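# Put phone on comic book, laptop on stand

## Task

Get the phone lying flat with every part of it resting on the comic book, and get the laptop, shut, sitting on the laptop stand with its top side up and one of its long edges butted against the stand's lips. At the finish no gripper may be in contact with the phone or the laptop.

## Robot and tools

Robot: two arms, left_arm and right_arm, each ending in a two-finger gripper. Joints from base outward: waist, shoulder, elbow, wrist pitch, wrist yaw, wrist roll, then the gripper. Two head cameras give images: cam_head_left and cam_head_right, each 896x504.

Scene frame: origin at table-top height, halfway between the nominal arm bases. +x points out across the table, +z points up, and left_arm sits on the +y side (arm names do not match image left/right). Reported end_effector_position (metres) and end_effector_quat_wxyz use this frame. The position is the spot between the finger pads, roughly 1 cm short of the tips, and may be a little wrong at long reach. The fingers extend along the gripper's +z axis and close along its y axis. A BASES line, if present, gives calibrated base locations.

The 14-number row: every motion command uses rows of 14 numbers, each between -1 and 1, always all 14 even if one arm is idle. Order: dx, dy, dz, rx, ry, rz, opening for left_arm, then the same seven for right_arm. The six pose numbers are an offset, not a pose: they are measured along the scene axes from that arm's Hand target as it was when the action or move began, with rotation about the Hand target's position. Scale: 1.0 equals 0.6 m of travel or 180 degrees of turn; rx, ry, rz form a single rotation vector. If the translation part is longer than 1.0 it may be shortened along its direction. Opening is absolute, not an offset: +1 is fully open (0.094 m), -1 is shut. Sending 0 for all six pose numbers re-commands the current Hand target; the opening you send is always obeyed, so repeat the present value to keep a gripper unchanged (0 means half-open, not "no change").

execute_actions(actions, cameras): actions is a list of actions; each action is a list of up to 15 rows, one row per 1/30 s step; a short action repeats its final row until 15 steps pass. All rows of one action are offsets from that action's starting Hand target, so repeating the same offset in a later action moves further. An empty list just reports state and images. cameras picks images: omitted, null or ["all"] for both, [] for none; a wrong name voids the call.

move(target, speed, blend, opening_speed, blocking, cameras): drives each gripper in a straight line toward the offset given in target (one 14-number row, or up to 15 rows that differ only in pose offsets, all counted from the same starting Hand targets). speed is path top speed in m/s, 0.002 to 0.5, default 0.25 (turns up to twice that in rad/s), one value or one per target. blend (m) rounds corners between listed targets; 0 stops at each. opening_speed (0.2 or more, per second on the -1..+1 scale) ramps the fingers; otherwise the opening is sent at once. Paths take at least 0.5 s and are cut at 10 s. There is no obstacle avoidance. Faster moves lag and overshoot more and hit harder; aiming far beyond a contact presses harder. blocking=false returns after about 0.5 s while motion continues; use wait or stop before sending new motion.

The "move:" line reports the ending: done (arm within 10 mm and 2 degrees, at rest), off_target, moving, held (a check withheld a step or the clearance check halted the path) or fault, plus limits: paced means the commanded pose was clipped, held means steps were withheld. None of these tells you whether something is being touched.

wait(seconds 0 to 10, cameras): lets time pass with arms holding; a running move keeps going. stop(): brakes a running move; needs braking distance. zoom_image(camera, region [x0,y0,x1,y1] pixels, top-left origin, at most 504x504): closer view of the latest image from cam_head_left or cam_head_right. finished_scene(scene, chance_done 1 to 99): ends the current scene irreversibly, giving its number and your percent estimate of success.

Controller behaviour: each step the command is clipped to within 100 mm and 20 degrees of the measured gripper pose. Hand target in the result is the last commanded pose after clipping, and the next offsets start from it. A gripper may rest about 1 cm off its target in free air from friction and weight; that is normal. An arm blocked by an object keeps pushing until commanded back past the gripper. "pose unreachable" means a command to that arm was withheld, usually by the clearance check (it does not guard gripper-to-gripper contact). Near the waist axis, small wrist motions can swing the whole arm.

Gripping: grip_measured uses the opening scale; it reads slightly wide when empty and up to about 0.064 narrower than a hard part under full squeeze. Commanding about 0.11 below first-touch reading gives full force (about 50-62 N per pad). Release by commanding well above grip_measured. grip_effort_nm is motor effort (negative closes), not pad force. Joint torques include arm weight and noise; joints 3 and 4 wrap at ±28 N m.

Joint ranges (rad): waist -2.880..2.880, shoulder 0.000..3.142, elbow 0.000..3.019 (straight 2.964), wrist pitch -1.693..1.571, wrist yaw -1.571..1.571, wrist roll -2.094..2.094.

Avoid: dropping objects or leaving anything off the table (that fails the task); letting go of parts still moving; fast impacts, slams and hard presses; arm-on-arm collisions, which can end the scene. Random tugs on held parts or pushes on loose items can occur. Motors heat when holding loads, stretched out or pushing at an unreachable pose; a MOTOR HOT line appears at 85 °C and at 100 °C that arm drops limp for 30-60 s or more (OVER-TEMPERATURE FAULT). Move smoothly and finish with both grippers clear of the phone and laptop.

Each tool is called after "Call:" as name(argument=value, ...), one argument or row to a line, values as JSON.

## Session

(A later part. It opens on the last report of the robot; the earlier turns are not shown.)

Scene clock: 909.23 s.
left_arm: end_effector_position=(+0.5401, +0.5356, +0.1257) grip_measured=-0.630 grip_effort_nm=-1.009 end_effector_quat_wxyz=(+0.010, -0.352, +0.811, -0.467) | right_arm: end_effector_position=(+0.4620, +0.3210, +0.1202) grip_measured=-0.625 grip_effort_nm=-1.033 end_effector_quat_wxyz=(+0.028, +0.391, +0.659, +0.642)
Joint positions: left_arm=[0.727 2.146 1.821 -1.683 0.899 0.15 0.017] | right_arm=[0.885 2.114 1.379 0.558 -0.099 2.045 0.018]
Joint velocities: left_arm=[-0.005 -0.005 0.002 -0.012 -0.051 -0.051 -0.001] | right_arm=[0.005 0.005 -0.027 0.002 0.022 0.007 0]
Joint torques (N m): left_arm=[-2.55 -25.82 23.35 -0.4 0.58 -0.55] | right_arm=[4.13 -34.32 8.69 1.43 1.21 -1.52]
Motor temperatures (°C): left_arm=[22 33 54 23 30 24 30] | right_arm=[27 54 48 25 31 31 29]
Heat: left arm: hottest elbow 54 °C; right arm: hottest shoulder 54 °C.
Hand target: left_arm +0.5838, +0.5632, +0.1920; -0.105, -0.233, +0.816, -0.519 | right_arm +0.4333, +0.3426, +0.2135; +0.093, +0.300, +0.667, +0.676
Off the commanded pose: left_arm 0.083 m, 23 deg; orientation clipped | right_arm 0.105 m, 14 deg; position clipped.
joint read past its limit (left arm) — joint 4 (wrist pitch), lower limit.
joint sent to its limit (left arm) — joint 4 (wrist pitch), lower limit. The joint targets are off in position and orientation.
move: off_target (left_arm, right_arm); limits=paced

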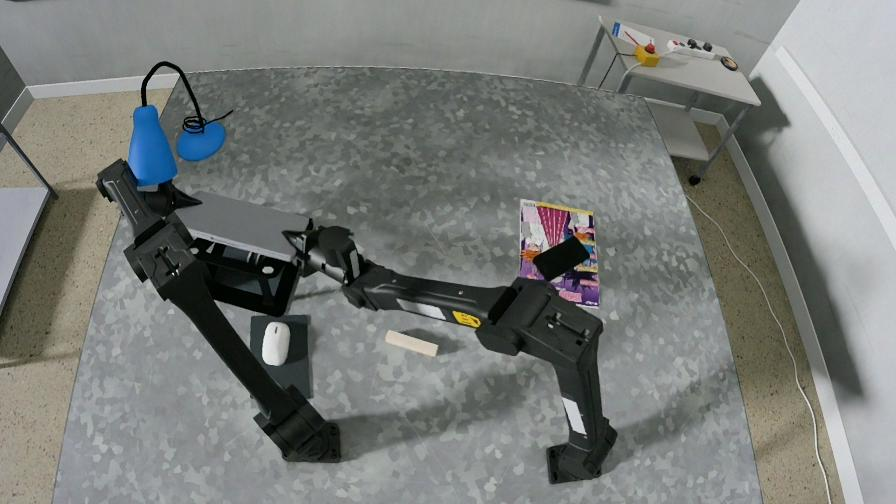

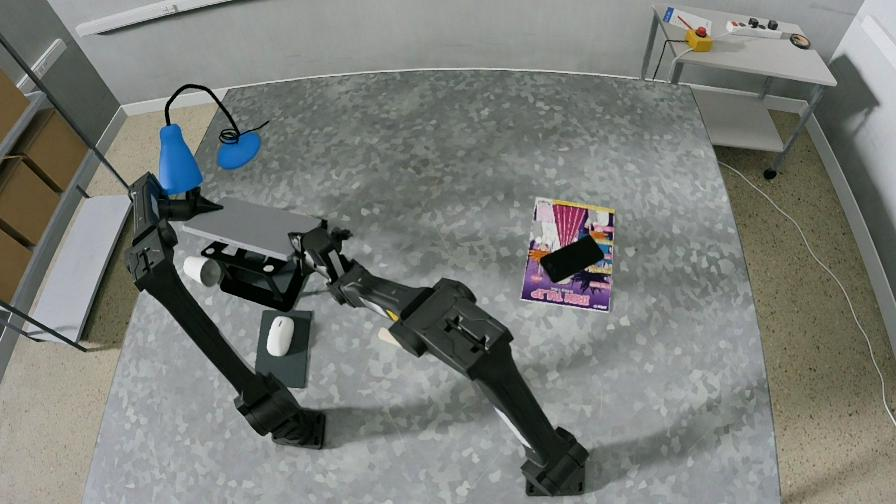

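Call:
move(
  target=[0.03, -0.035, -0.06, 0, 0, -0.02, -0.75, -0.03, -0.035, 0.0, 0, 0, -0.02, -0.75],
  speed=0.05,
)

Call:
zoom_image(
  camera="cam_head_left",
  region=[150, 150, 360, 310],
)

Call:
zoom_image(
  camera="cam_head_right",
  region=[150, 170, 360, 310],
)

Scene clock: 920.70 s.
left_arm: end_effector_position=(+0.5415, +0.5348, +0.1235) grip_measured=-0.631 grip_effort_nm=-1.009 end_effector_quat_wxyz=(+0.013, -0.346, +0.813, -0.468) | right_arm: end_effector_position=(+0.4478, +0.3190, +0.1257) grip_measured=-0.634 grip_effort_nm=-1.038 end_effector_quat_wxyz=(+0.051, +0.410, +0.650, +0.638)
Joint positions: left_arm=[0.725 2.151 1.823 -1.683 0.902 0.165 0.017] | right_arm=[0.918 2.081 1.342 0.558 -0.004 2.053 0.017]
Joint velocities: left_arm=[0.024 -0.005 0.002 0.007 0.007 -0.037 0] | right_arm=[-0.005 0.005 -0.012 -0.012 -0.022 -0.007 0]
Joint torques (N m): left_arm=[-6.18 -20.42 24.8 -0.29 0.21 -0.37] | right_arm=[3.37 -35.14 5.63 2.35 0.88 -1.56]
Motor temperatures (°C): left_arm=[22 34 56 23 30 24 30] | right_arm=[26 52 47 25 30 31 29]
Heat: left arm: hottest elbow 56 °C; right arm: hottest shoulder 52 °C.
Hand target: left_arm +0.6020, +0.5417, +0.1562; -0.104, -0.225, +0.823, -0.510 | right_arm +0.4151, +0.3220, +0.2140; +0.114, +0.321, +0.657, +0.673
Off the commanded pose: left_arm 0.069 m, 23 deg; orientation clipped | right_arm 0.094 m, 13 deg.
joint read past its limit (left arm) — joint 4 (wrist pitch), lower limit.
joint sent to its limit (left arm) — joint 4 (wrist pitch), lower limit. The joint targets are off in position and orientation.
move: off_target (left_arm, right_arm); limits=paced

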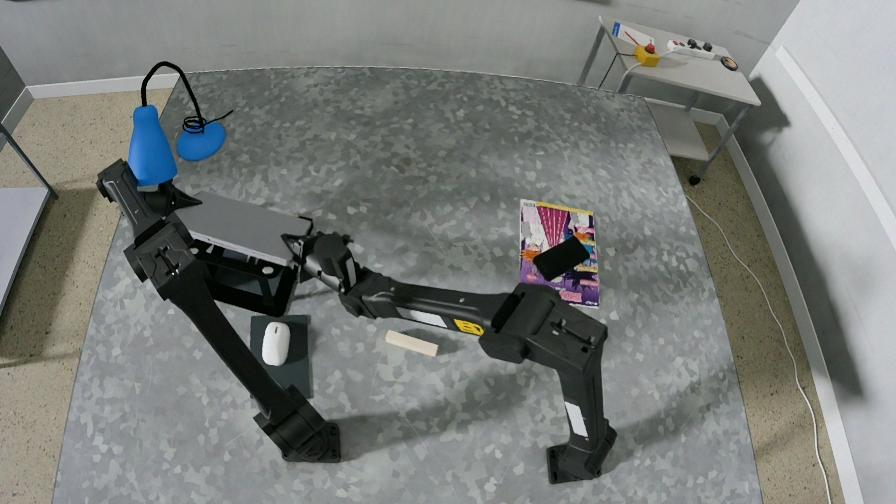

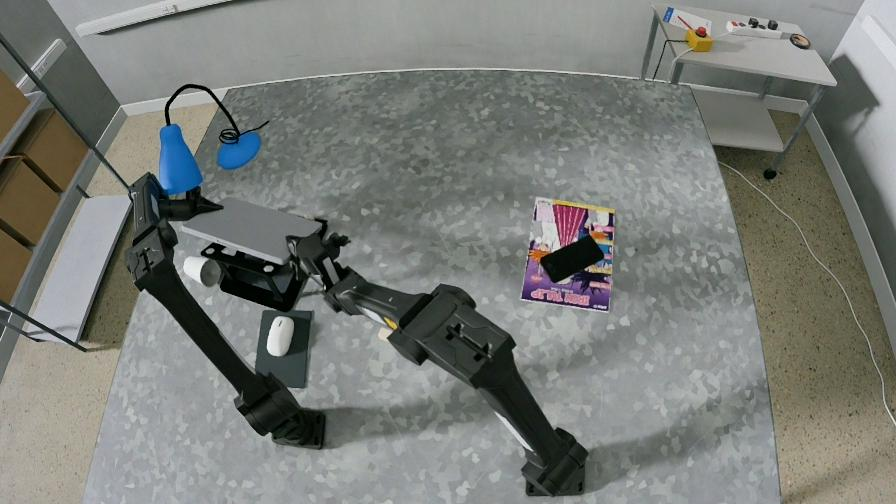

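Scaled by 2.400.

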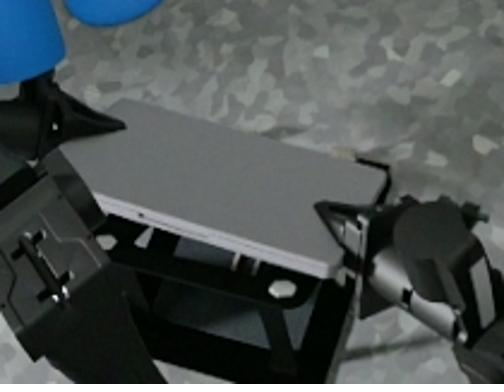

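Scaled by 2.400.

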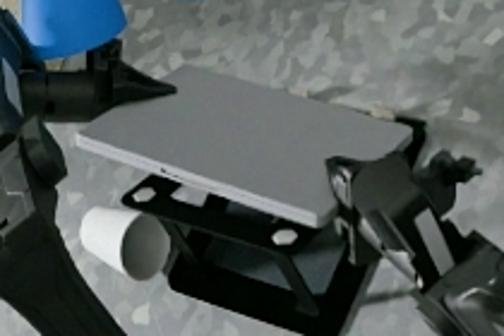

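Call:
move(
  target=[-0.01, -0.02, -0.07, 0, 0, 0, -0.75, 0.0, -0.02, -0.04, 0, 0, 0, -0.75],
  speed=0.05,
)

Call:
zoom_image(
  camera="cam_head_left",
  region=[150, 150, 360, 310],
)

Call:
zoom_image(
  camera="cam_head_right",
  region=[150, 170, 360, 310],
)

Scene clock: 928.97 s.
left_arm: end_effector_position=(+0.5415, +0.5346, +0.1202) grip_measured=-0.631 grip_effort_nm=-1.009 end_effector_quat_wxyz=(+0.014, -0.339, +0.816, -0.469) | right_arm: end_effector_position=(+0.4457, +0.3176, +0.1254) grip_measured=-0.637 grip_effort_nm=-1.038 end_effector_quat_wxyz=(+0.057, +0.407, +0.647, +0.642)
Joint positions: left_arm=[0.725 2.157 1.823 -1.683 0.901 0.184 0.017] | right_arm=[0.921 2.081 1.331 0.58 0.006 2.045 0.017]
Joint velocities: left_arm=[0.005 0.005 -0.007 -0.002 0.022 -0.007 0] | right_arm=[-0.005 0.005 -0.002 -0.007 -0.037 0.022 0]
Joint torques (N m): left_arm=[-7.71 -16.62 22.04 -0.21 -0.06 -0.04] | right_arm=[2.49 -33.55 3.26 3.47 0.27 -1.54]
Motor temperatures (°C): left_arm=[22 34 55 23 30 24 30] | right_arm=[26 51 46 25 30 32 29]
Heat: left arm: hottest elbow 55 °C; right arm: hottest shoulder 51 °C.
Hand target: left_arm +0.5961, +0.5294, +0.1143; -0.105, -0.225, +0.823, -0.510 | right_arm +0.4145, +0.3100, +0.1899; +0.114, +0.321, +0.657, +0.673
Off the commanded pose: left_arm 0.055 m, 19 deg | right_arm 0.072 m, 12 deg.
joint read past its limit (left arm) — joint 4 (wrist pitch), lower limit.
joint sent to its limit (left arm) — joint 4 (wrist pitch), lower limit. The joint targets are off in position and orientation.
move: off_target (left_arm, right_arm)

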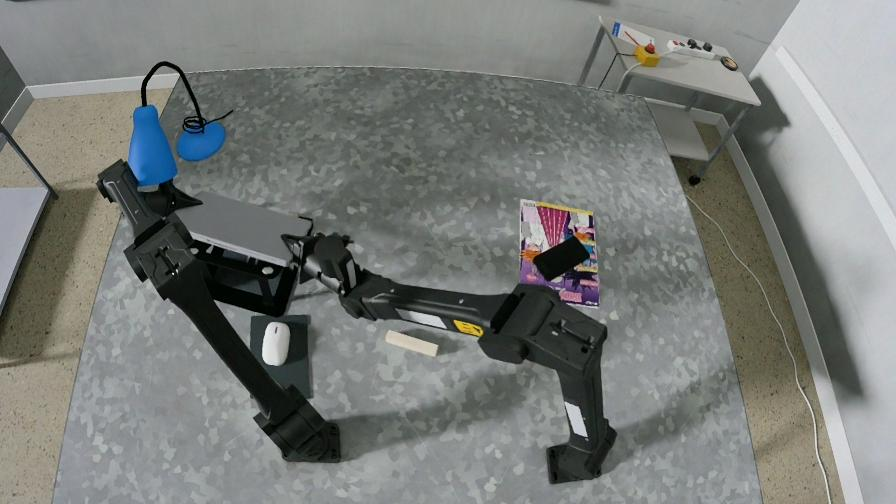

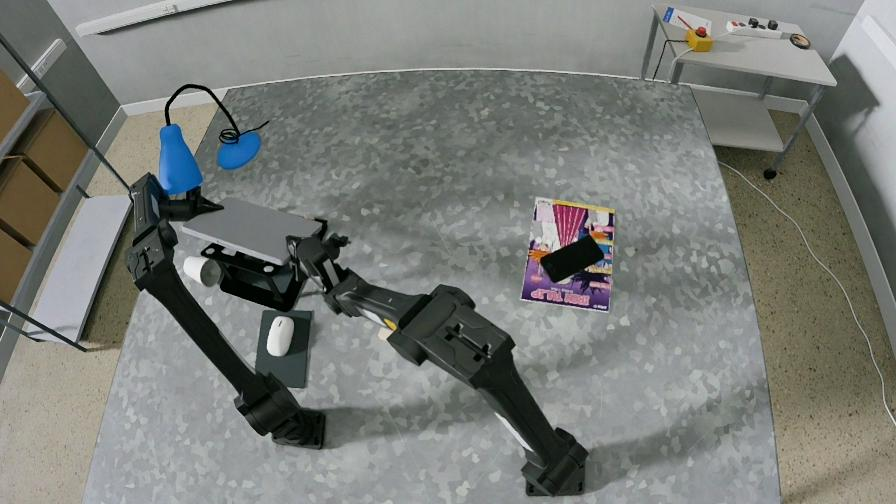

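Scaled by 2.400.

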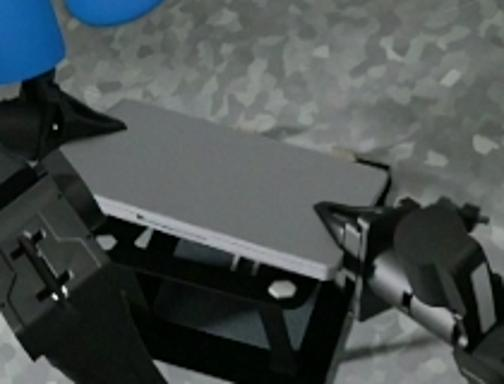

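Scaled by 2.400.

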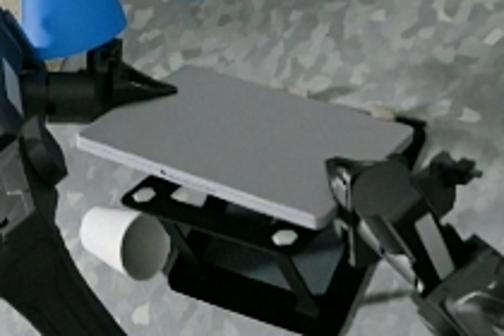

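Call:
move(
  target=[-0.02, -0.02, -0.05, 0, 0, 0, -0.75, 0.0, -0.02, -0.07, 0, 0, 0, -0.75],
  speed=0.05,
)

Call:
zoom_image(
  camera="cam_head_left",
  region=[150, 150, 360, 310],
)

Call:
zoom_image(
  camera="cam_head_right",
  region=[150, 170, 360, 310],
)

Scene clock: 935.87 s.
left_arm: end_effector_position=(+0.5409, +0.5348, +0.1189) grip_measured=-0.631 grip_effort_nm=-1.013 end_effector_quat_wxyz=(+0.022, -0.322, +0.824, -0.466) | right_arm: end_effector_position=(+0.4412, +0.3155, +0.1233) grip_measured=-0.637 grip_effort_nm=-1.038 end_effector_quat_wxyz=(+0.060, +0.397, +0.640, +0.655)
Joint positions: left_arm=[0.725 2.158 1.823 -1.683 0.895 0.226 0.017] | right_arm=[0.924 2.09 1.308 0.647 0.006 2.037 0.017]
Joint velocities: left_arm=[-0.005 0.005 0.002 -0.007 -0.037 -0.051 -0.001] | right_arm=[-0.024 -0.005 -0.007 -0.002 0.007 -0.037 0]
Joint torques (N m): left_arm=[-7.65 -14.45 17.33 -0.47 -0.42 0.1] | right_arm=[1.49 -30.33 0.8 4.37 -0.15 -1.46]
Motor temperatures (°C): left_arm=[22 33 54 23 30 24 30] | right_arm=[26 53 45 25 29 32 29]
Heat: left arm: hottest elbow 54 °C; right arm: hottest shoulder 53 °C.
Hand target: left_arm +0.5841, +0.5171, +0.0841; -0.105, -0.225, +0.824, -0.510 | right_arm +0.4139, +0.2978, +0.1480; +0.114, +0.321, +0.657, +0.672
Off the commanded pose: left_arm 0.058 m, 19 deg | right_arm 0.040 m, 11 deg.
joint read past its limit (left arm) — joint 4 (wrist pitch), lower limit.
joint sent to its limit (left arm) — joint 4 (wrist pitch), lower limit. The joint targets are off in position and orientation.
move: off_target (left_arm, right_arm)

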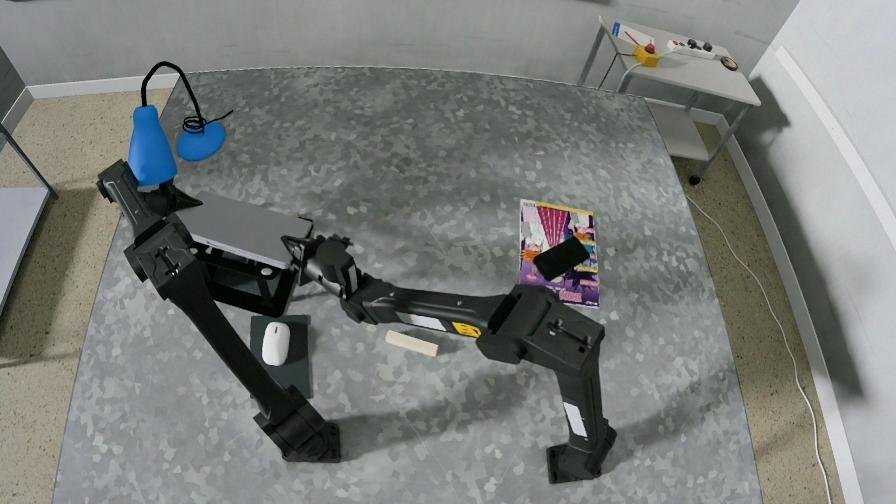

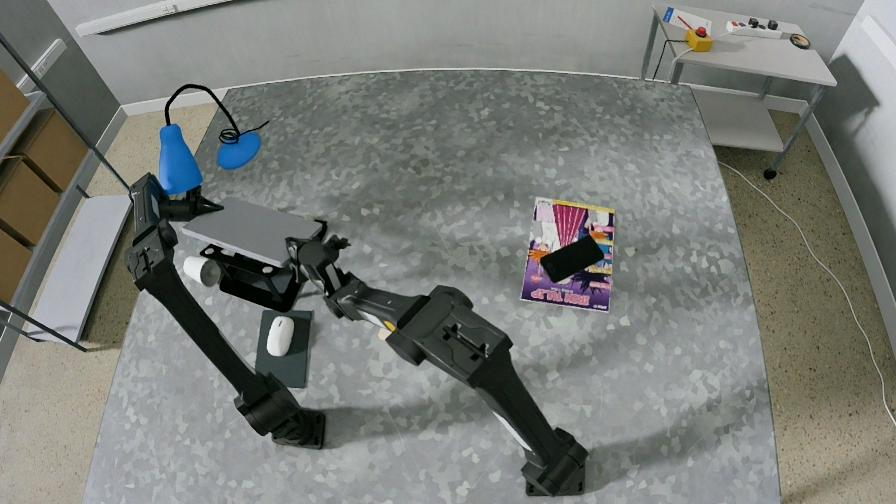

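Scaled by 2.400.

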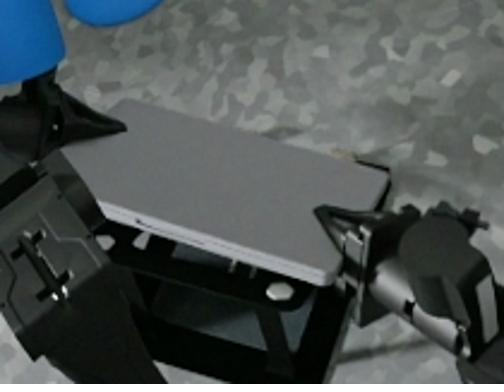

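Scaled by 2.400.

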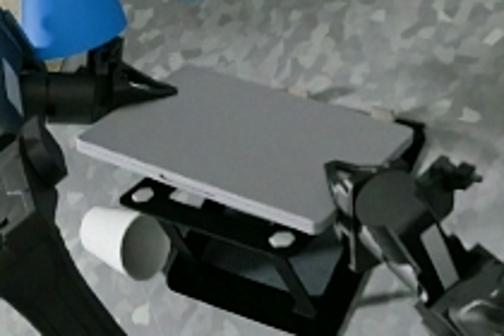

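Call:
move(
  target=[-0.1, 0.0, 0.0, 0, 0, 0, -0.75, 0.0, 0.0, 0, 0, 0, 0, -0.75],
  speed=0.05,
)

Call:
zoom_image(
  camera="cam_head_left",
  region=[150, 150, 360, 310],
)

Call:
zoom_image(
  camera="cam_head_right",
  region=[150, 170, 360, 310],
)

Scene clock: 943.87 s.
left_arm: end_effector_position=(+0.5253, +0.5234, +0.1150) grip_measured=-0.627 grip_effort_nm=-1.009 end_effector_quat_wxyz=(+0.015, -0.309, +0.828, -0.467) | right_arm: end_effector_position=(+0.4310, +0.3060, +0.1161) grip_measured=-0.639 grip_effort_nm=-1.038 end_effector_quat_wxyz=(+0.060, +0.394, +0.638, +0.659)
Joint positions: left_arm=[0.726 2.13 1.759 -1.683 0.881 0.271 0.018] | right_arm=[0.928 2.082 1.257 0.7 0.006 2.035 0.017]
Joint velocities: left_arm=[0.005 -0.015 -0.007 0.012 -0.022 0.022 -0.002] | right_arm=[0.005 -0.015 -0.012 -0.007 0.022 0.022 0]
Joint torques (N m): left_arm=[-2.84 -17.26 8.76 -0.35 -1.43 0.5] | right_arm=[1.2 -29.22 3.69 3.06 -0.19 -1.45]
Motor temperatures (°C): left_arm=[23 33 54 23 30 24 30] | right_arm=[26 53 44 26 28 32 30]
Heat: left arm: hottest elbow 54 °C; right arm: hottest shoulder 53 °C.
Hand target: left_arm +0.5239, +0.5172, +0.0836; -0.105, -0.225, +0.824, -0.510 | right_arm +0.4138, +0.2979, +0.1481; +0.114, +0.321, +0.657, +0.673
Off the commanded pose: left_arm 0.031 m, 18 deg | right_arm 0.037 m, 11 deg.
joint read past its limit (left arm) — joint 4 (wrist pitch), lower limit.
joint sent to its limit (left arm) — joint 4 (wrist pitch), lower limit. The joint targets are off in orientation, not in position.
move: off_target (left_arm, right_arm)

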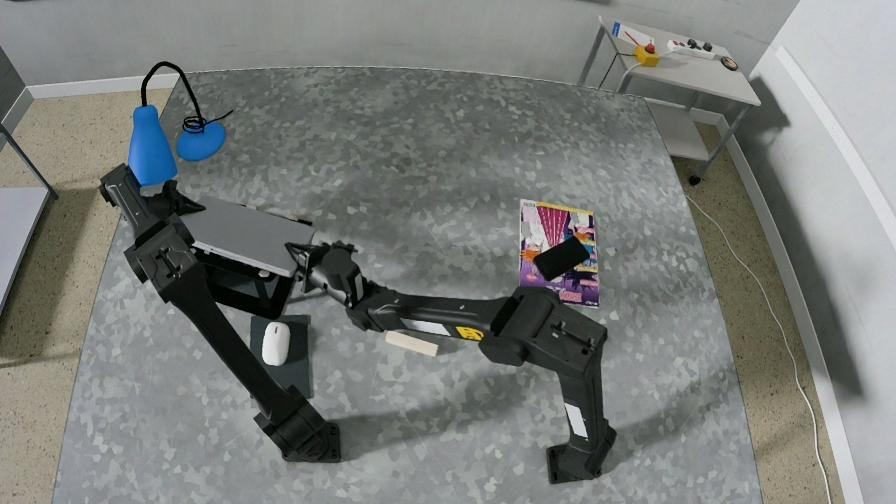

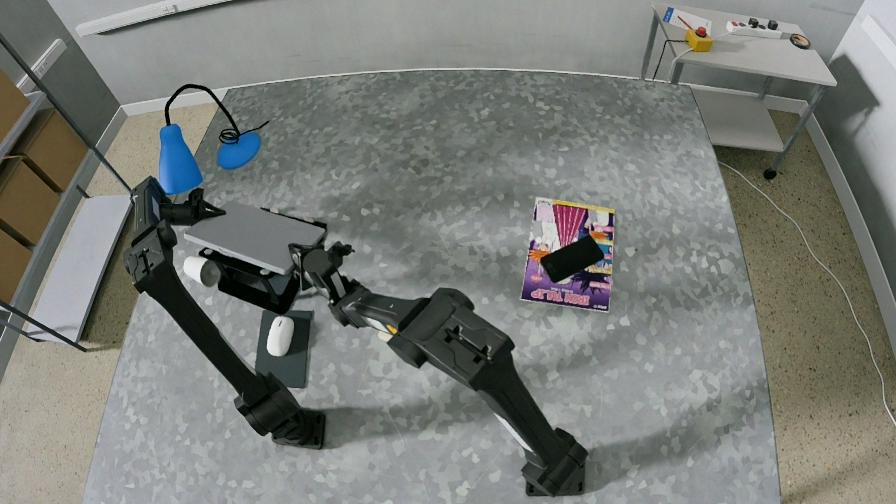

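Scaled by 2.400.

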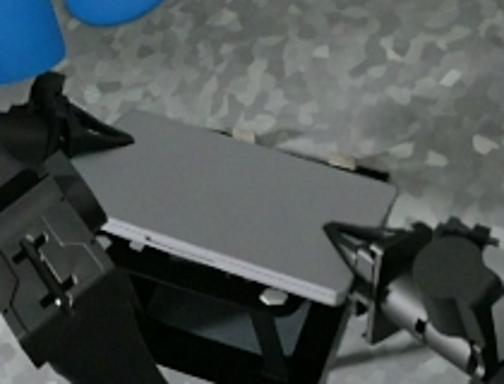

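Scaled by 2.400.

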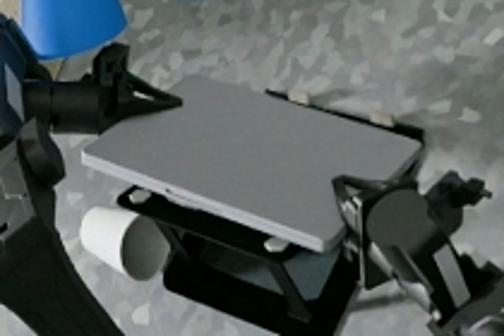

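Call:
move(
  target=[0.0, -0.01, -0.03, 0, 0, 0, -0.75, 0.0, -0.01, -0.05, 0, 0, 0, -0.75],
  speed=0.05,
)

Call:
zoom_image(
  camera="cam_head_left",
  region=[150, 150, 360, 310],
)

Call:
zoom_image(
  camera="cam_head_right",
  region=[150, 170, 360, 310],
)

Scene clock: 957.20 s.
left_arm: end_effector_position=(+0.5215, +0.5188, +0.1119) grip_measured=-0.623 grip_effort_nm=-1.009 end_effector_quat_wxyz=(+0.016, -0.302, +0.828, -0.472) | right_arm: end_effector_position=(+0.4263, +0.3014, +0.1144) grip_measured=-0.641 grip_effort_nm=-1.038 end_effector_quat_wxyz=(+0.063, +0.388, +0.634, +0.666)
Joint positions: left_arm=[0.726 2.126 1.738 -1.683 0.888 0.297 0.018] | right_arm=[0.929 2.082 1.233 0.743 0.007 2.026 0.017]
Joint velocities: left_arm=[-0.005 -0.015 0.007 0.027 -0.022 0.007 0] | right_arm=[-0.015 -0.015 0.002 0.007 -0.037 -0.022 0]
Joint torques (N m): left_arm=[-3.66 -15.27 9.62 -0.4 -1.8 0.52] | right_arm=[0.73 -25.41 3.37 3.86 -0.42 -1.34]
Motor temperatures (°C): left_arm=[22 32 51 23 32 24 30] | right_arm=[26 55 42 26 28 32 30]
Heat: left arm: hottest elbow 51 °C; right arm: hottest shoulder 55 °C.
Hand target: left_arm +0.5241, +0.5109, +0.0657; -0.105, -0.224, +0.824, -0.510 | right_arm +0.4134, +0.2917, +0.1180; +0.114, +0.321, +0.657, +0.673
Off the commanded pose: left_arm 0.047 m, 17 deg | right_arm 0.016 m, 10 deg.
joint read past its limit (left arm) — joint 4 (wrist pitch), lower limit.
joint sent to its limit (left arm) — joint 4 (wrist pitch), lower limit. The joint targets are off in position and orientation.
move: off_target (left_arm, right_arm)

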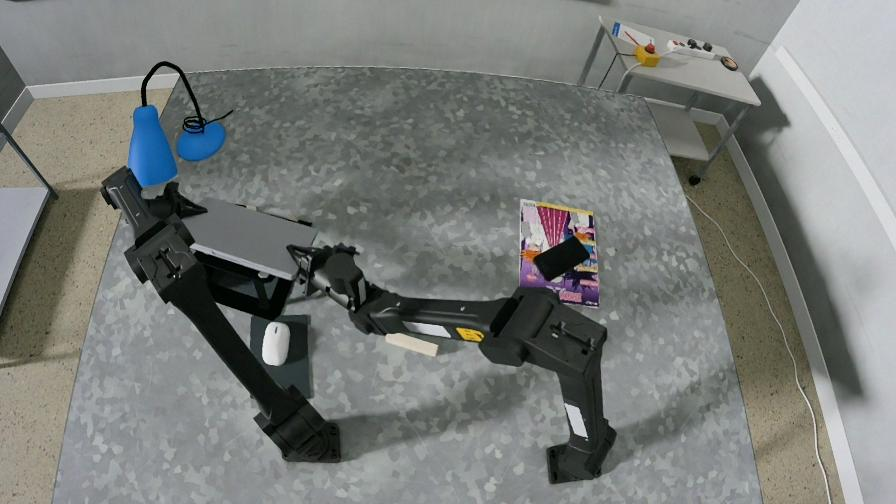

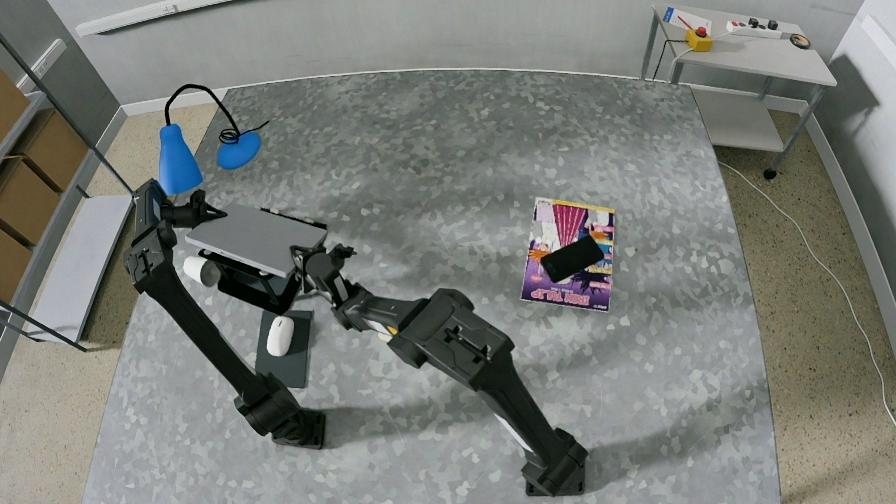

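Scaled by 2.400.

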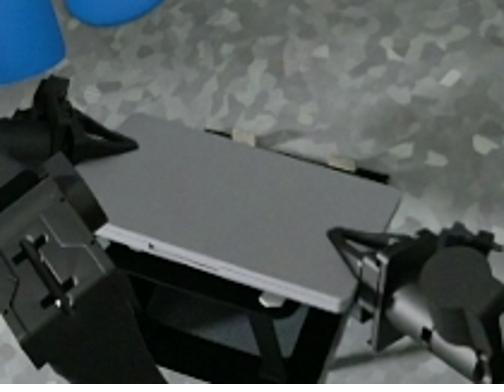

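Scaled by 2.400.

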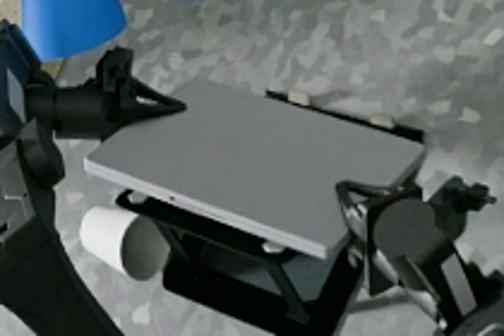

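Call:
move(
  target=[0.03, -0.01, -0.02, 0, 0, 0, -0.75, 0.04, -0.01, -0.05, 0, 0, 0, -0.75],
  speed=0.04,
)

Call:
zoom_image(
  camera="cam_head_left",
  region=[150, 150, 360, 310],
)

Call:
zoom_image(
  camera="cam_head_right",
  region=[150, 170, 360, 310],
)

Scene clock: 963.57 s.
left_arm: end_effector_position=(+0.5257, +0.5096, +0.1034) grip_measured=-0.618 grip_effort_nm=-1.009 end_effector_quat_wxyz=(+0.011, -0.295, +0.825, -0.482) | right_arm: end_effector_position=(+0.4312, +0.2927, +0.1063) grip_measured=-0.643 grip_effort_nm=-1.038 end_effector_quat_wxyz=(+0.062, +0.376, +0.633, +0.674)
Joint positions: left_arm=[0.712 2.143 1.732 -1.683 0.904 0.312 0.018] | right_arm=[0.909 2.103 1.217 0.802 -0.029 2.013 0.017]
Joint velocities: left_arm=[-0.005 -0.005 -0.012 -0.007 0.066 0.081 -0.001] | right_arm=[-0.015 0.005 -0.017 -0.002 -0.037 -0.051 0]
Joint torques (N m): left_arm=[-4.19 -13.27 13.75 -0.21 -1.97 0.23] | right_arm=[-0.5 -20.84 6.3 3.48 -0.59 -1.3]
Motor temperatures (°C): left_arm=[22 32 50 23 33 24 30] | right_arm=[26 55 42 26 28 32 30]
Heat: left arm: hottest elbow 50 °C; right arm: hottest shoulder 55 °C.
Hand target: left_arm +0.5421, +0.5048, +0.0540; -0.105, -0.225, +0.824, -0.510 | right_arm +0.4368, +0.2853, +0.0876; +0.114, +0.321, +0.657, +0.672
Off the commanded pose: left_arm 0.053 m, 16 deg | right_arm 0.021 m, 9 deg.
joint read past its limit (left arm) — joint 4 (wrist pitch), lower limit.
joint sent to its limit (left arm) — joint 4 (wrist pitch), lower limit. The joint targets are off in position and orientation.
move: off_target (left_arm, right_arm)

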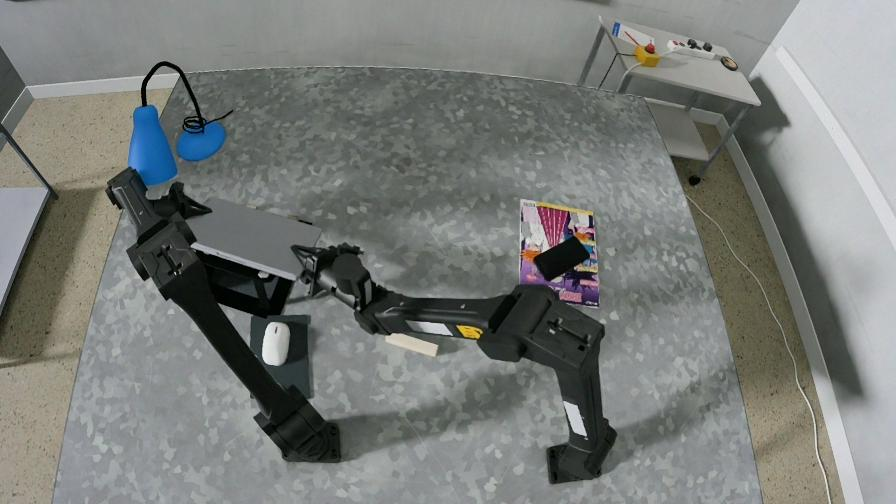

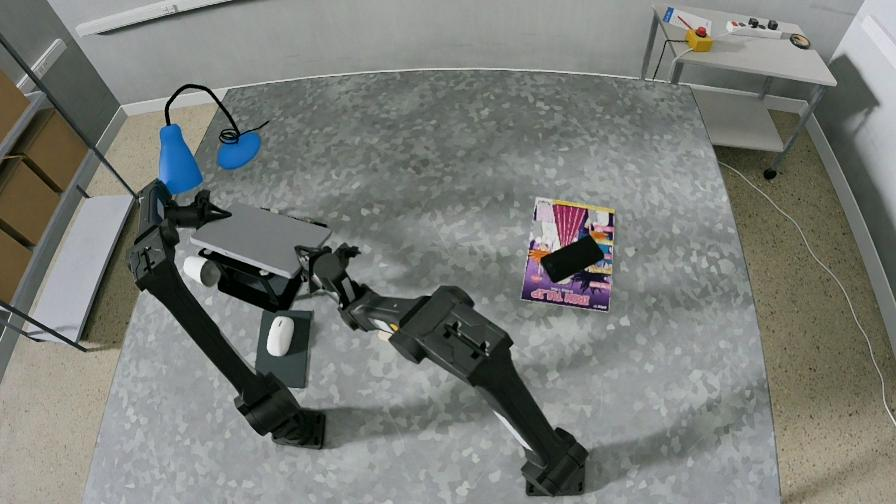

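Scaled by 2.400.

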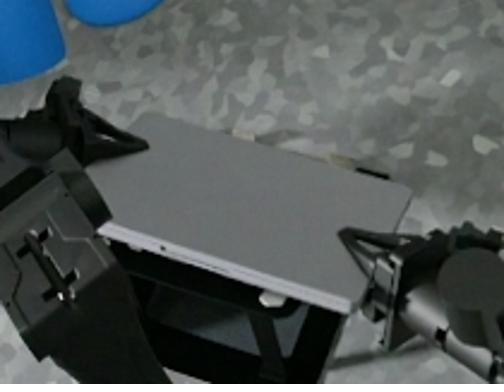

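Scaled by 2.400.

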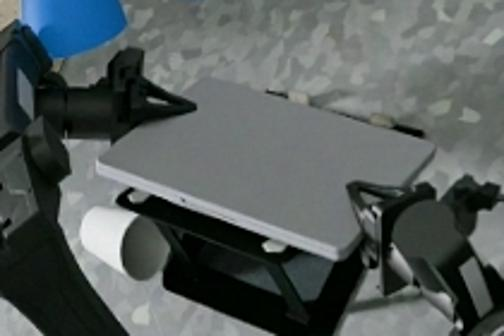

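Call:
move(
  target=[0.03, -0.0, 0.0, 0, 0, 0.01, -0.75, 0.05, -0.0, 0, 0, 0.02, 0.02, -0.75],
  speed=0.04,
)

Call:
zoom_image(
  camera="cam_head_left",
  region=[150, 150, 360, 310],
)

Call:
zoom_image(
  camera="cam_head_right",
  region=[150, 170, 360, 310],
)

Scene clock: 974.13 s.
left_arm: end_effector_position=(+0.5267, +0.5093, +0.1034) grip_measured=-0.618 grip_effort_nm=-1.004 end_effector_quat_wxyz=(+0.006, -0.305, +0.821, -0.483) | right_arm: end_effector_position=(+0.4397, +0.2901, +0.1032) grip_measured=-0.647 grip_effort_nm=-1.038 end_effector_quat_wxyz=(+0.021, +0.355, +0.647, +0.675)
Joint positions: left_arm=[0.711 2.145 1.733 -1.683 0.908 0.288 0.018] | right_arm=[0.868 2.114 1.234 0.79 -0.163 2.026 0.017]
Joint velocities: left_arm=[-0.005 -0.015 -0.002 0.002 -0.037 0.022 -0.001] | right_arm=[-0.015 -0.015 0.007 -0.002 -0.022 0.007 0]
Joint torques (N m): left_arm=[-5.54 -11.52 17.22 -0.49 -1.12 0.13] | right_arm=[-1.73 -20.48 9.81 1.24 -0.42 -1.09]
Motor temperatures (°C): left_arm=[22 32 51 23 34 24 30] | right_arm=[26 52 42 26 28 32 30]
Heat: left arm: hottest elbow 51 °C; right arm: hottest shoulder 52 °C.
Hand target: left_arm +0.5602, +0.5048, +0.0541; -0.097, -0.237, +0.820, -0.511 | right_arm +0.4668, +0.2849, +0.0875; +0.072, +0.321, +0.670, +0.666
Off the commanded pose: left_arm 0.060 m, 14 deg | right_arm 0.032 m, 8 deg.
joint read past its limit (left arm) — joint 4 (wrist pitch), lower limit.
joint sent to its limit (left arm) — joint 4 (wrist pitch), lower limit. The joint targets are off in position and orientation.
move: off_target (left_arm, right_arm)

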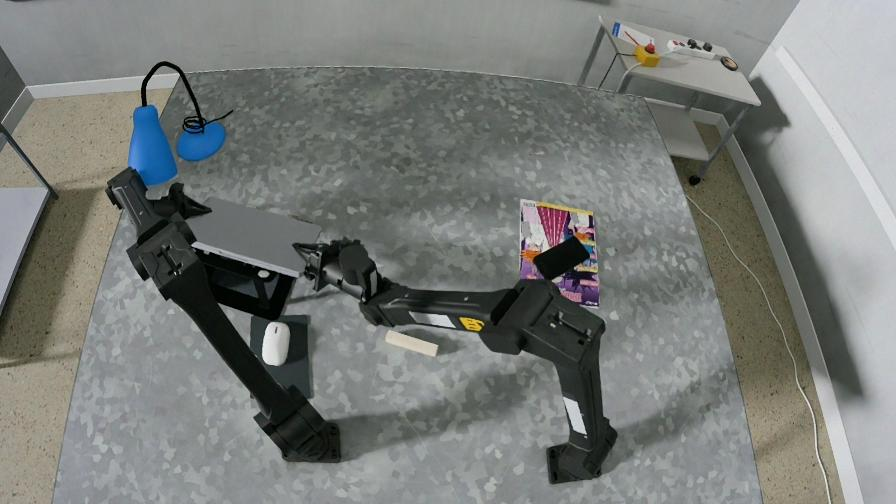

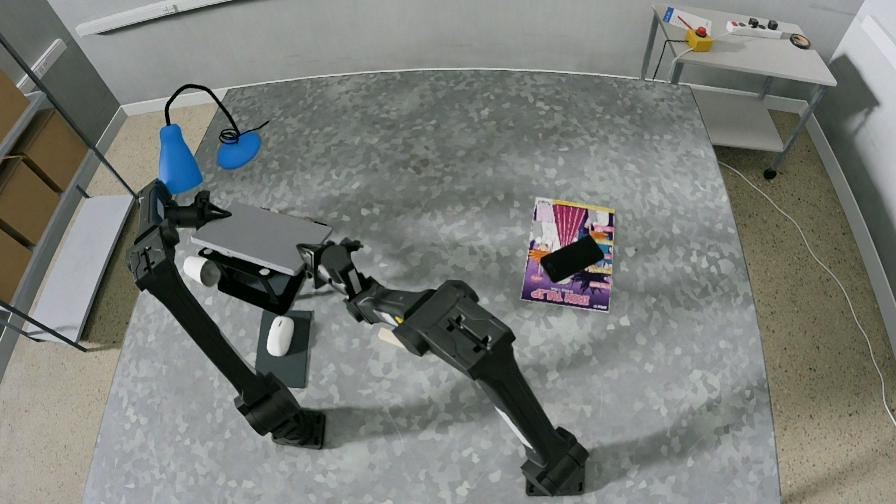

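Scaled by 2.400.

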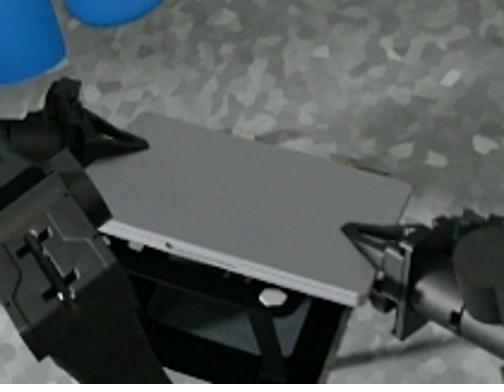

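Scaled by 2.400.

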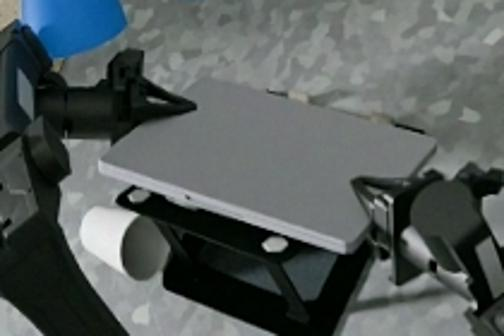

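Call:
move(
  target=[0.03, -0.01, 0.0, 0, 0.02, 0.01, -0.75, 0.04, -0.01, 0, 0, 0.03, 0.0, -0.75],
  speed=0.04,
)

Call:
zoom_image(
  camera="cam_head_left",
  region=[150, 150, 360, 310],
)

Call:
zoom_image(
  camera="cam_head_right",
  region=[150, 170, 360, 310],
)

Scene clock: 980.67 s.
left_arm: end_effector_position=(+0.5279, +0.5094, +0.1030) grip_measured=-0.627 grip_effort_nm=-1.009 end_effector_quat_wxyz=(-0.014, -0.340, +0.807, -0.483) | right_arm: end_effector_position=(+0.4546, +0.2866, +0.1013) grip_measured=-0.649 grip_effort_nm=-1.043 end_effector_quat_wxyz=(-0.010, +0.368, +0.654, +0.661)
Joint positions: left_arm=[0.71 2.145 1.734 -1.678 0.909 0.198 0.018] | right_arm=[0.836 2.115 1.267 0.718 -0.231 2.068 0.016]
Joint velocities: left_arm=[-0.005 -0.005 0.002 -0.007 -0.022 -0.022 -0.001] | right_arm=[-0.015 -0.005 -0.017 -0.007 -0.066 -0.022 -0.001]
Joint torques (N m): left_arm=[-7.47 -10.11 20.14 -0.34 -0.76 0.11] | right_arm=[-2.43 -21.01 10.82 0.36 0.21 -0.89]
Motor temperatures (°C): left_arm=[22 31 52 23 33 24 30] | right_arm=[26 51 42 26 27 32 30]
Heat: left arm: hottest elbow 52 °C; right arm: hottest shoulder 51 °C.
Hand target: left_arm +0.5781, +0.4987, +0.0542; -0.115, -0.266, +0.813, -0.505 | right_arm +0.4908, +0.2786, +0.0870; +0.040, +0.352, +0.672, +0.650
Off the commanded pose: left_arm 0.071 m, 15 deg | right_arm 0.039 m, 6 deg.
joint sent to its limit (left arm) — joint 4 (wrist pitch), lower limit. The joint targets are off in position and orientation.
move: off_target (left_arm, right_arm)

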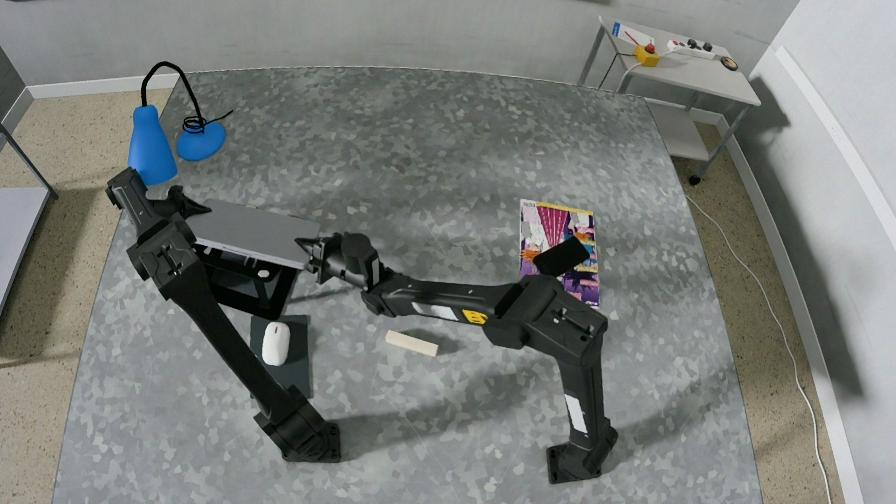

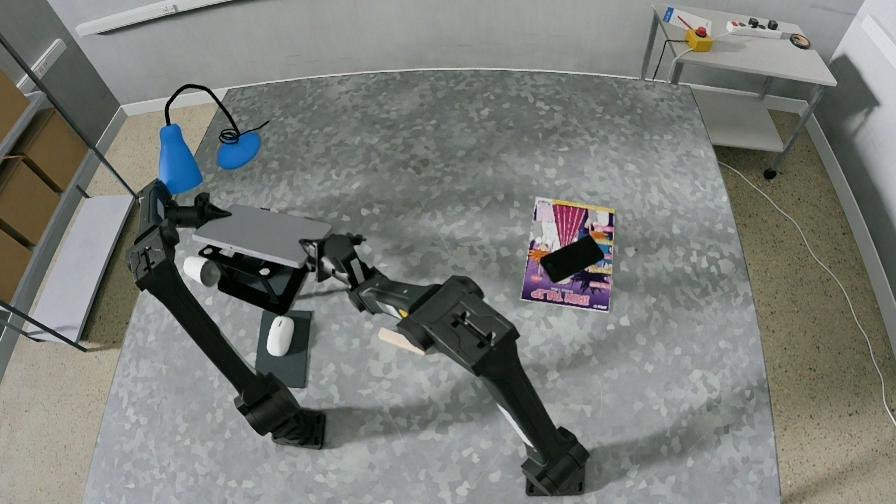

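Scaled by 2.400.

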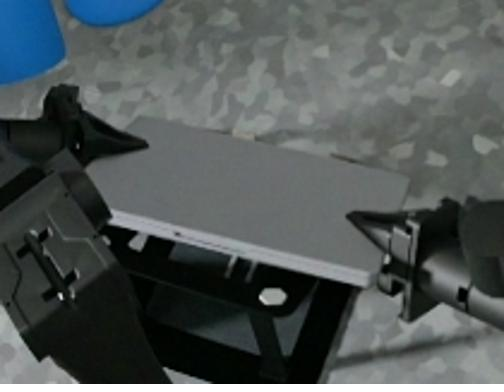

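Scaled by 2.400.

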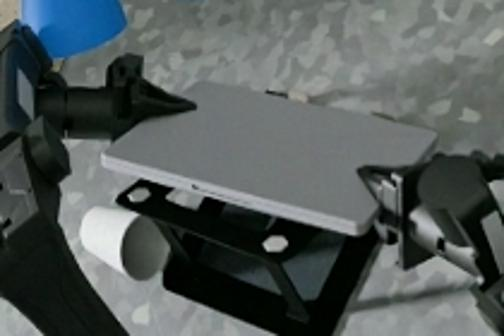

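Call:
move(
  target=[-0.06, 0.0, 0.05, 0, 0, 0, -0.75, -0.03, 0.0, 0, 0, 0.0, 0.0, -0.75],
  speed=0.04,
  cameras=[],
)

Call:
move(
  target=[0, 0, 0, 0, 0, 0, -0.45, 0, 0.0, 0, 0, 0.0, 0.0, -0.45],
  opening_speed=0.2,
)

Call:
zoom_image(
  camera="cam_head_left",
  region=[150, 150, 360, 310],
)

Call:
zoom_image(
  camera="cam_head_right",
  region=[150, 170, 360, 310],
)

Scene clock: 988.23 s.
left_arm: end_effector_position=(+0.5279, +0.5099, +0.1040) grip_measured=-0.627 grip_effort_nm=-1.013 end_effector_quat_wxyz=(-0.012, -0.339, +0.809, -0.481) | right_arm: end_effector_position=(+0.4551, +0.2865, +0.1011) grip_measured=-0.649 grip_effort_nm=-1.043 end_effector_quat_wxyz=(-0.008, +0.370, +0.653, +0.661)
Joint positions: left_arm=[0.71 2.142 1.734 -1.675 0.906 0.198 0.018] | right_arm=[0.837 2.115 1.267 0.717 -0.223 2.069 0.016]
Joint velocities: left_arm=[-0.005 -0.005 -0.012 0.002 0.007 -0.037 -0.001] | right_arm=[-0.005 -0.024 -0.017 -0.007 -0.066 -0.022 0]
Joint torques (N m): left_arm=[-4.54 -18.37 12.21 -0.53 -1.34 0.23] | right_arm=[-0.91 -22.48 8.38 1.03 0.6 -0.86]
Motor temperatures (°C): left_arm=[23 31 53 23 33 24 30] | right_arm=[26 51 44 25 27 31 30]
Heat: left arm: hottest elbow 53 °C; right arm: hottest shoulder 51 °C.
Hand target: left_arm +0.5419, +0.4990, +0.0838; -0.115, -0.266, +0.813, -0.505 | right_arm +0.4726, +0.2789, +0.0872; +0.040, +0.352, +0.672, +0.650
Off the commanded pose: left_arm 0.027 m, 15 deg | right_arm 0.024 m, 6 deg.
joint sent to its limit (left arm) — joint 4 (wrist pitch), lower limit. The joint targets are off in orientation, not in position.
move: off_target (left_arm, right_arm)
No camera images: "cameras" was empty.

Scene clock: 990.07 s.
left_arm: end_effector_position=(+0.5212, +0.5112, +0.0991) grip_measured=-0.450 grip_effort_nm=0.012 end_effector_quat_wxyz=(-0.020, -0.326, +0.823, -0.464) | right_arm: end_effector_position=(+0.4562, +0.2851, +0.0947) grip_measured=-0.451 grip_effort_nm=0.042 end_effector_quat_wxyz=(+0.026, +0.346, +0.674, +0.652)
Joint positions: left_arm=[0.71 2.142 1.734 -1.681 0.858 0.226 0.026] | right_arm=[0.837 2.117 1.267 0.699 -0.211 1.973 0.026]
Joint velocities: left_arm=[-0.005 -0.005 -0.012 -0.002 -0.037 -0.037 -0.002] | right_arm=[0.005 0.015 -0.007 -0.012 -0.007 -0.037 0]
Joint torques (N m): left_arm=[-4.6 -18.02 12.29 -0.39 0.35 -0.06] | right_arm=[-0.85 -22.42 8.39 1.65 0.29 -0.02]
Motor temperatures (°C): left_arm=[23 31 53 23 32 24 30] | right_arm=[26 51 44 25 27 31 30]
Heat: left arm: hottest elbow 53 °C; right arm: hottest shoulder 51 °C.
Hand target: left_arm +0.5419, +0.4991, +0.0840; -0.115, -0.266, +0.813, -0.505 | right_arm +0.4727, +0.2788, +0.0872; +0.040, +0.352, +0.672, +0.650
Off the commanded pose: left_arm 0.029 m, 14 deg | right_arm 0.019 m, 2 deg.
joint read past its limit (left arm) — joint 4 (wrist pitch), lower limit.
joint sent to its limit (left arm) — joint 4 (wrist pitch), lower limit. The joint targets are off in orientation, not in position.
move: off_target (left_arm, right_arm)

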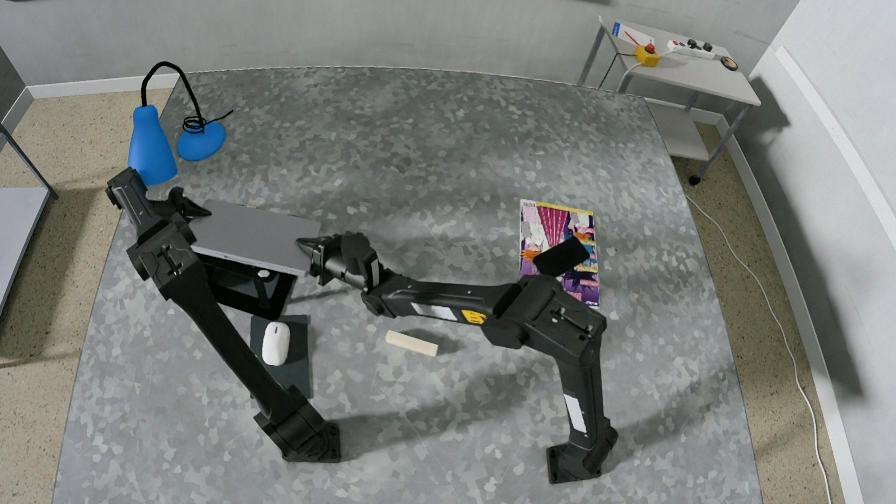

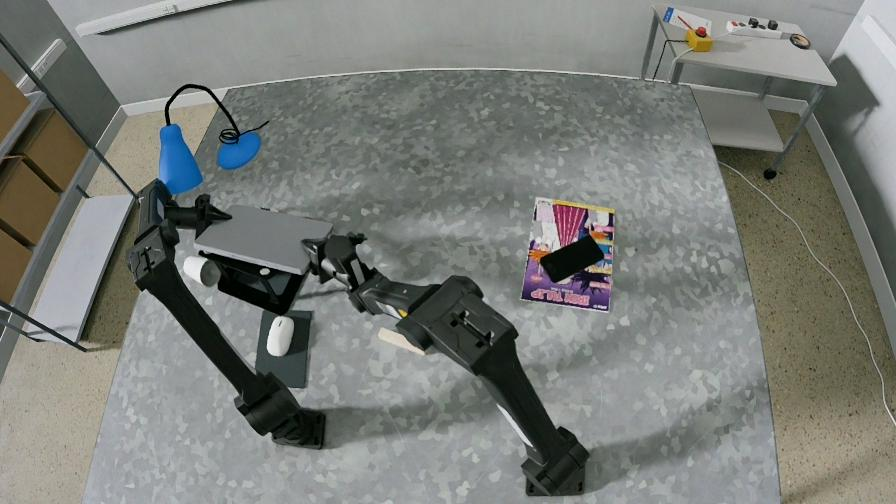

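Scaled by 2.400.

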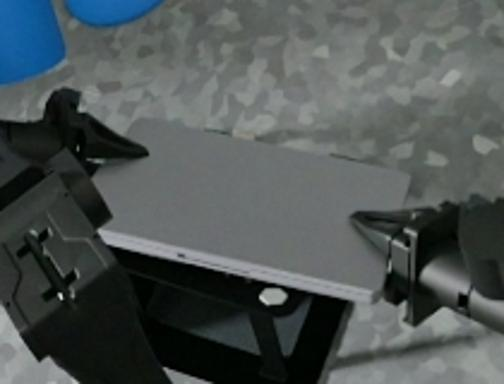

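Scaled by 2.400.

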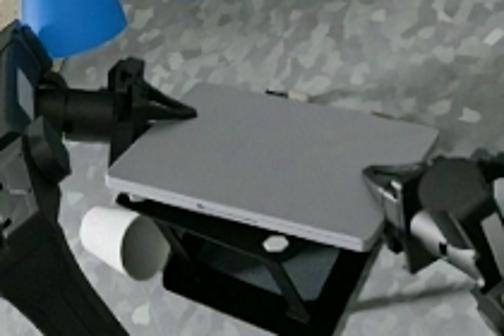

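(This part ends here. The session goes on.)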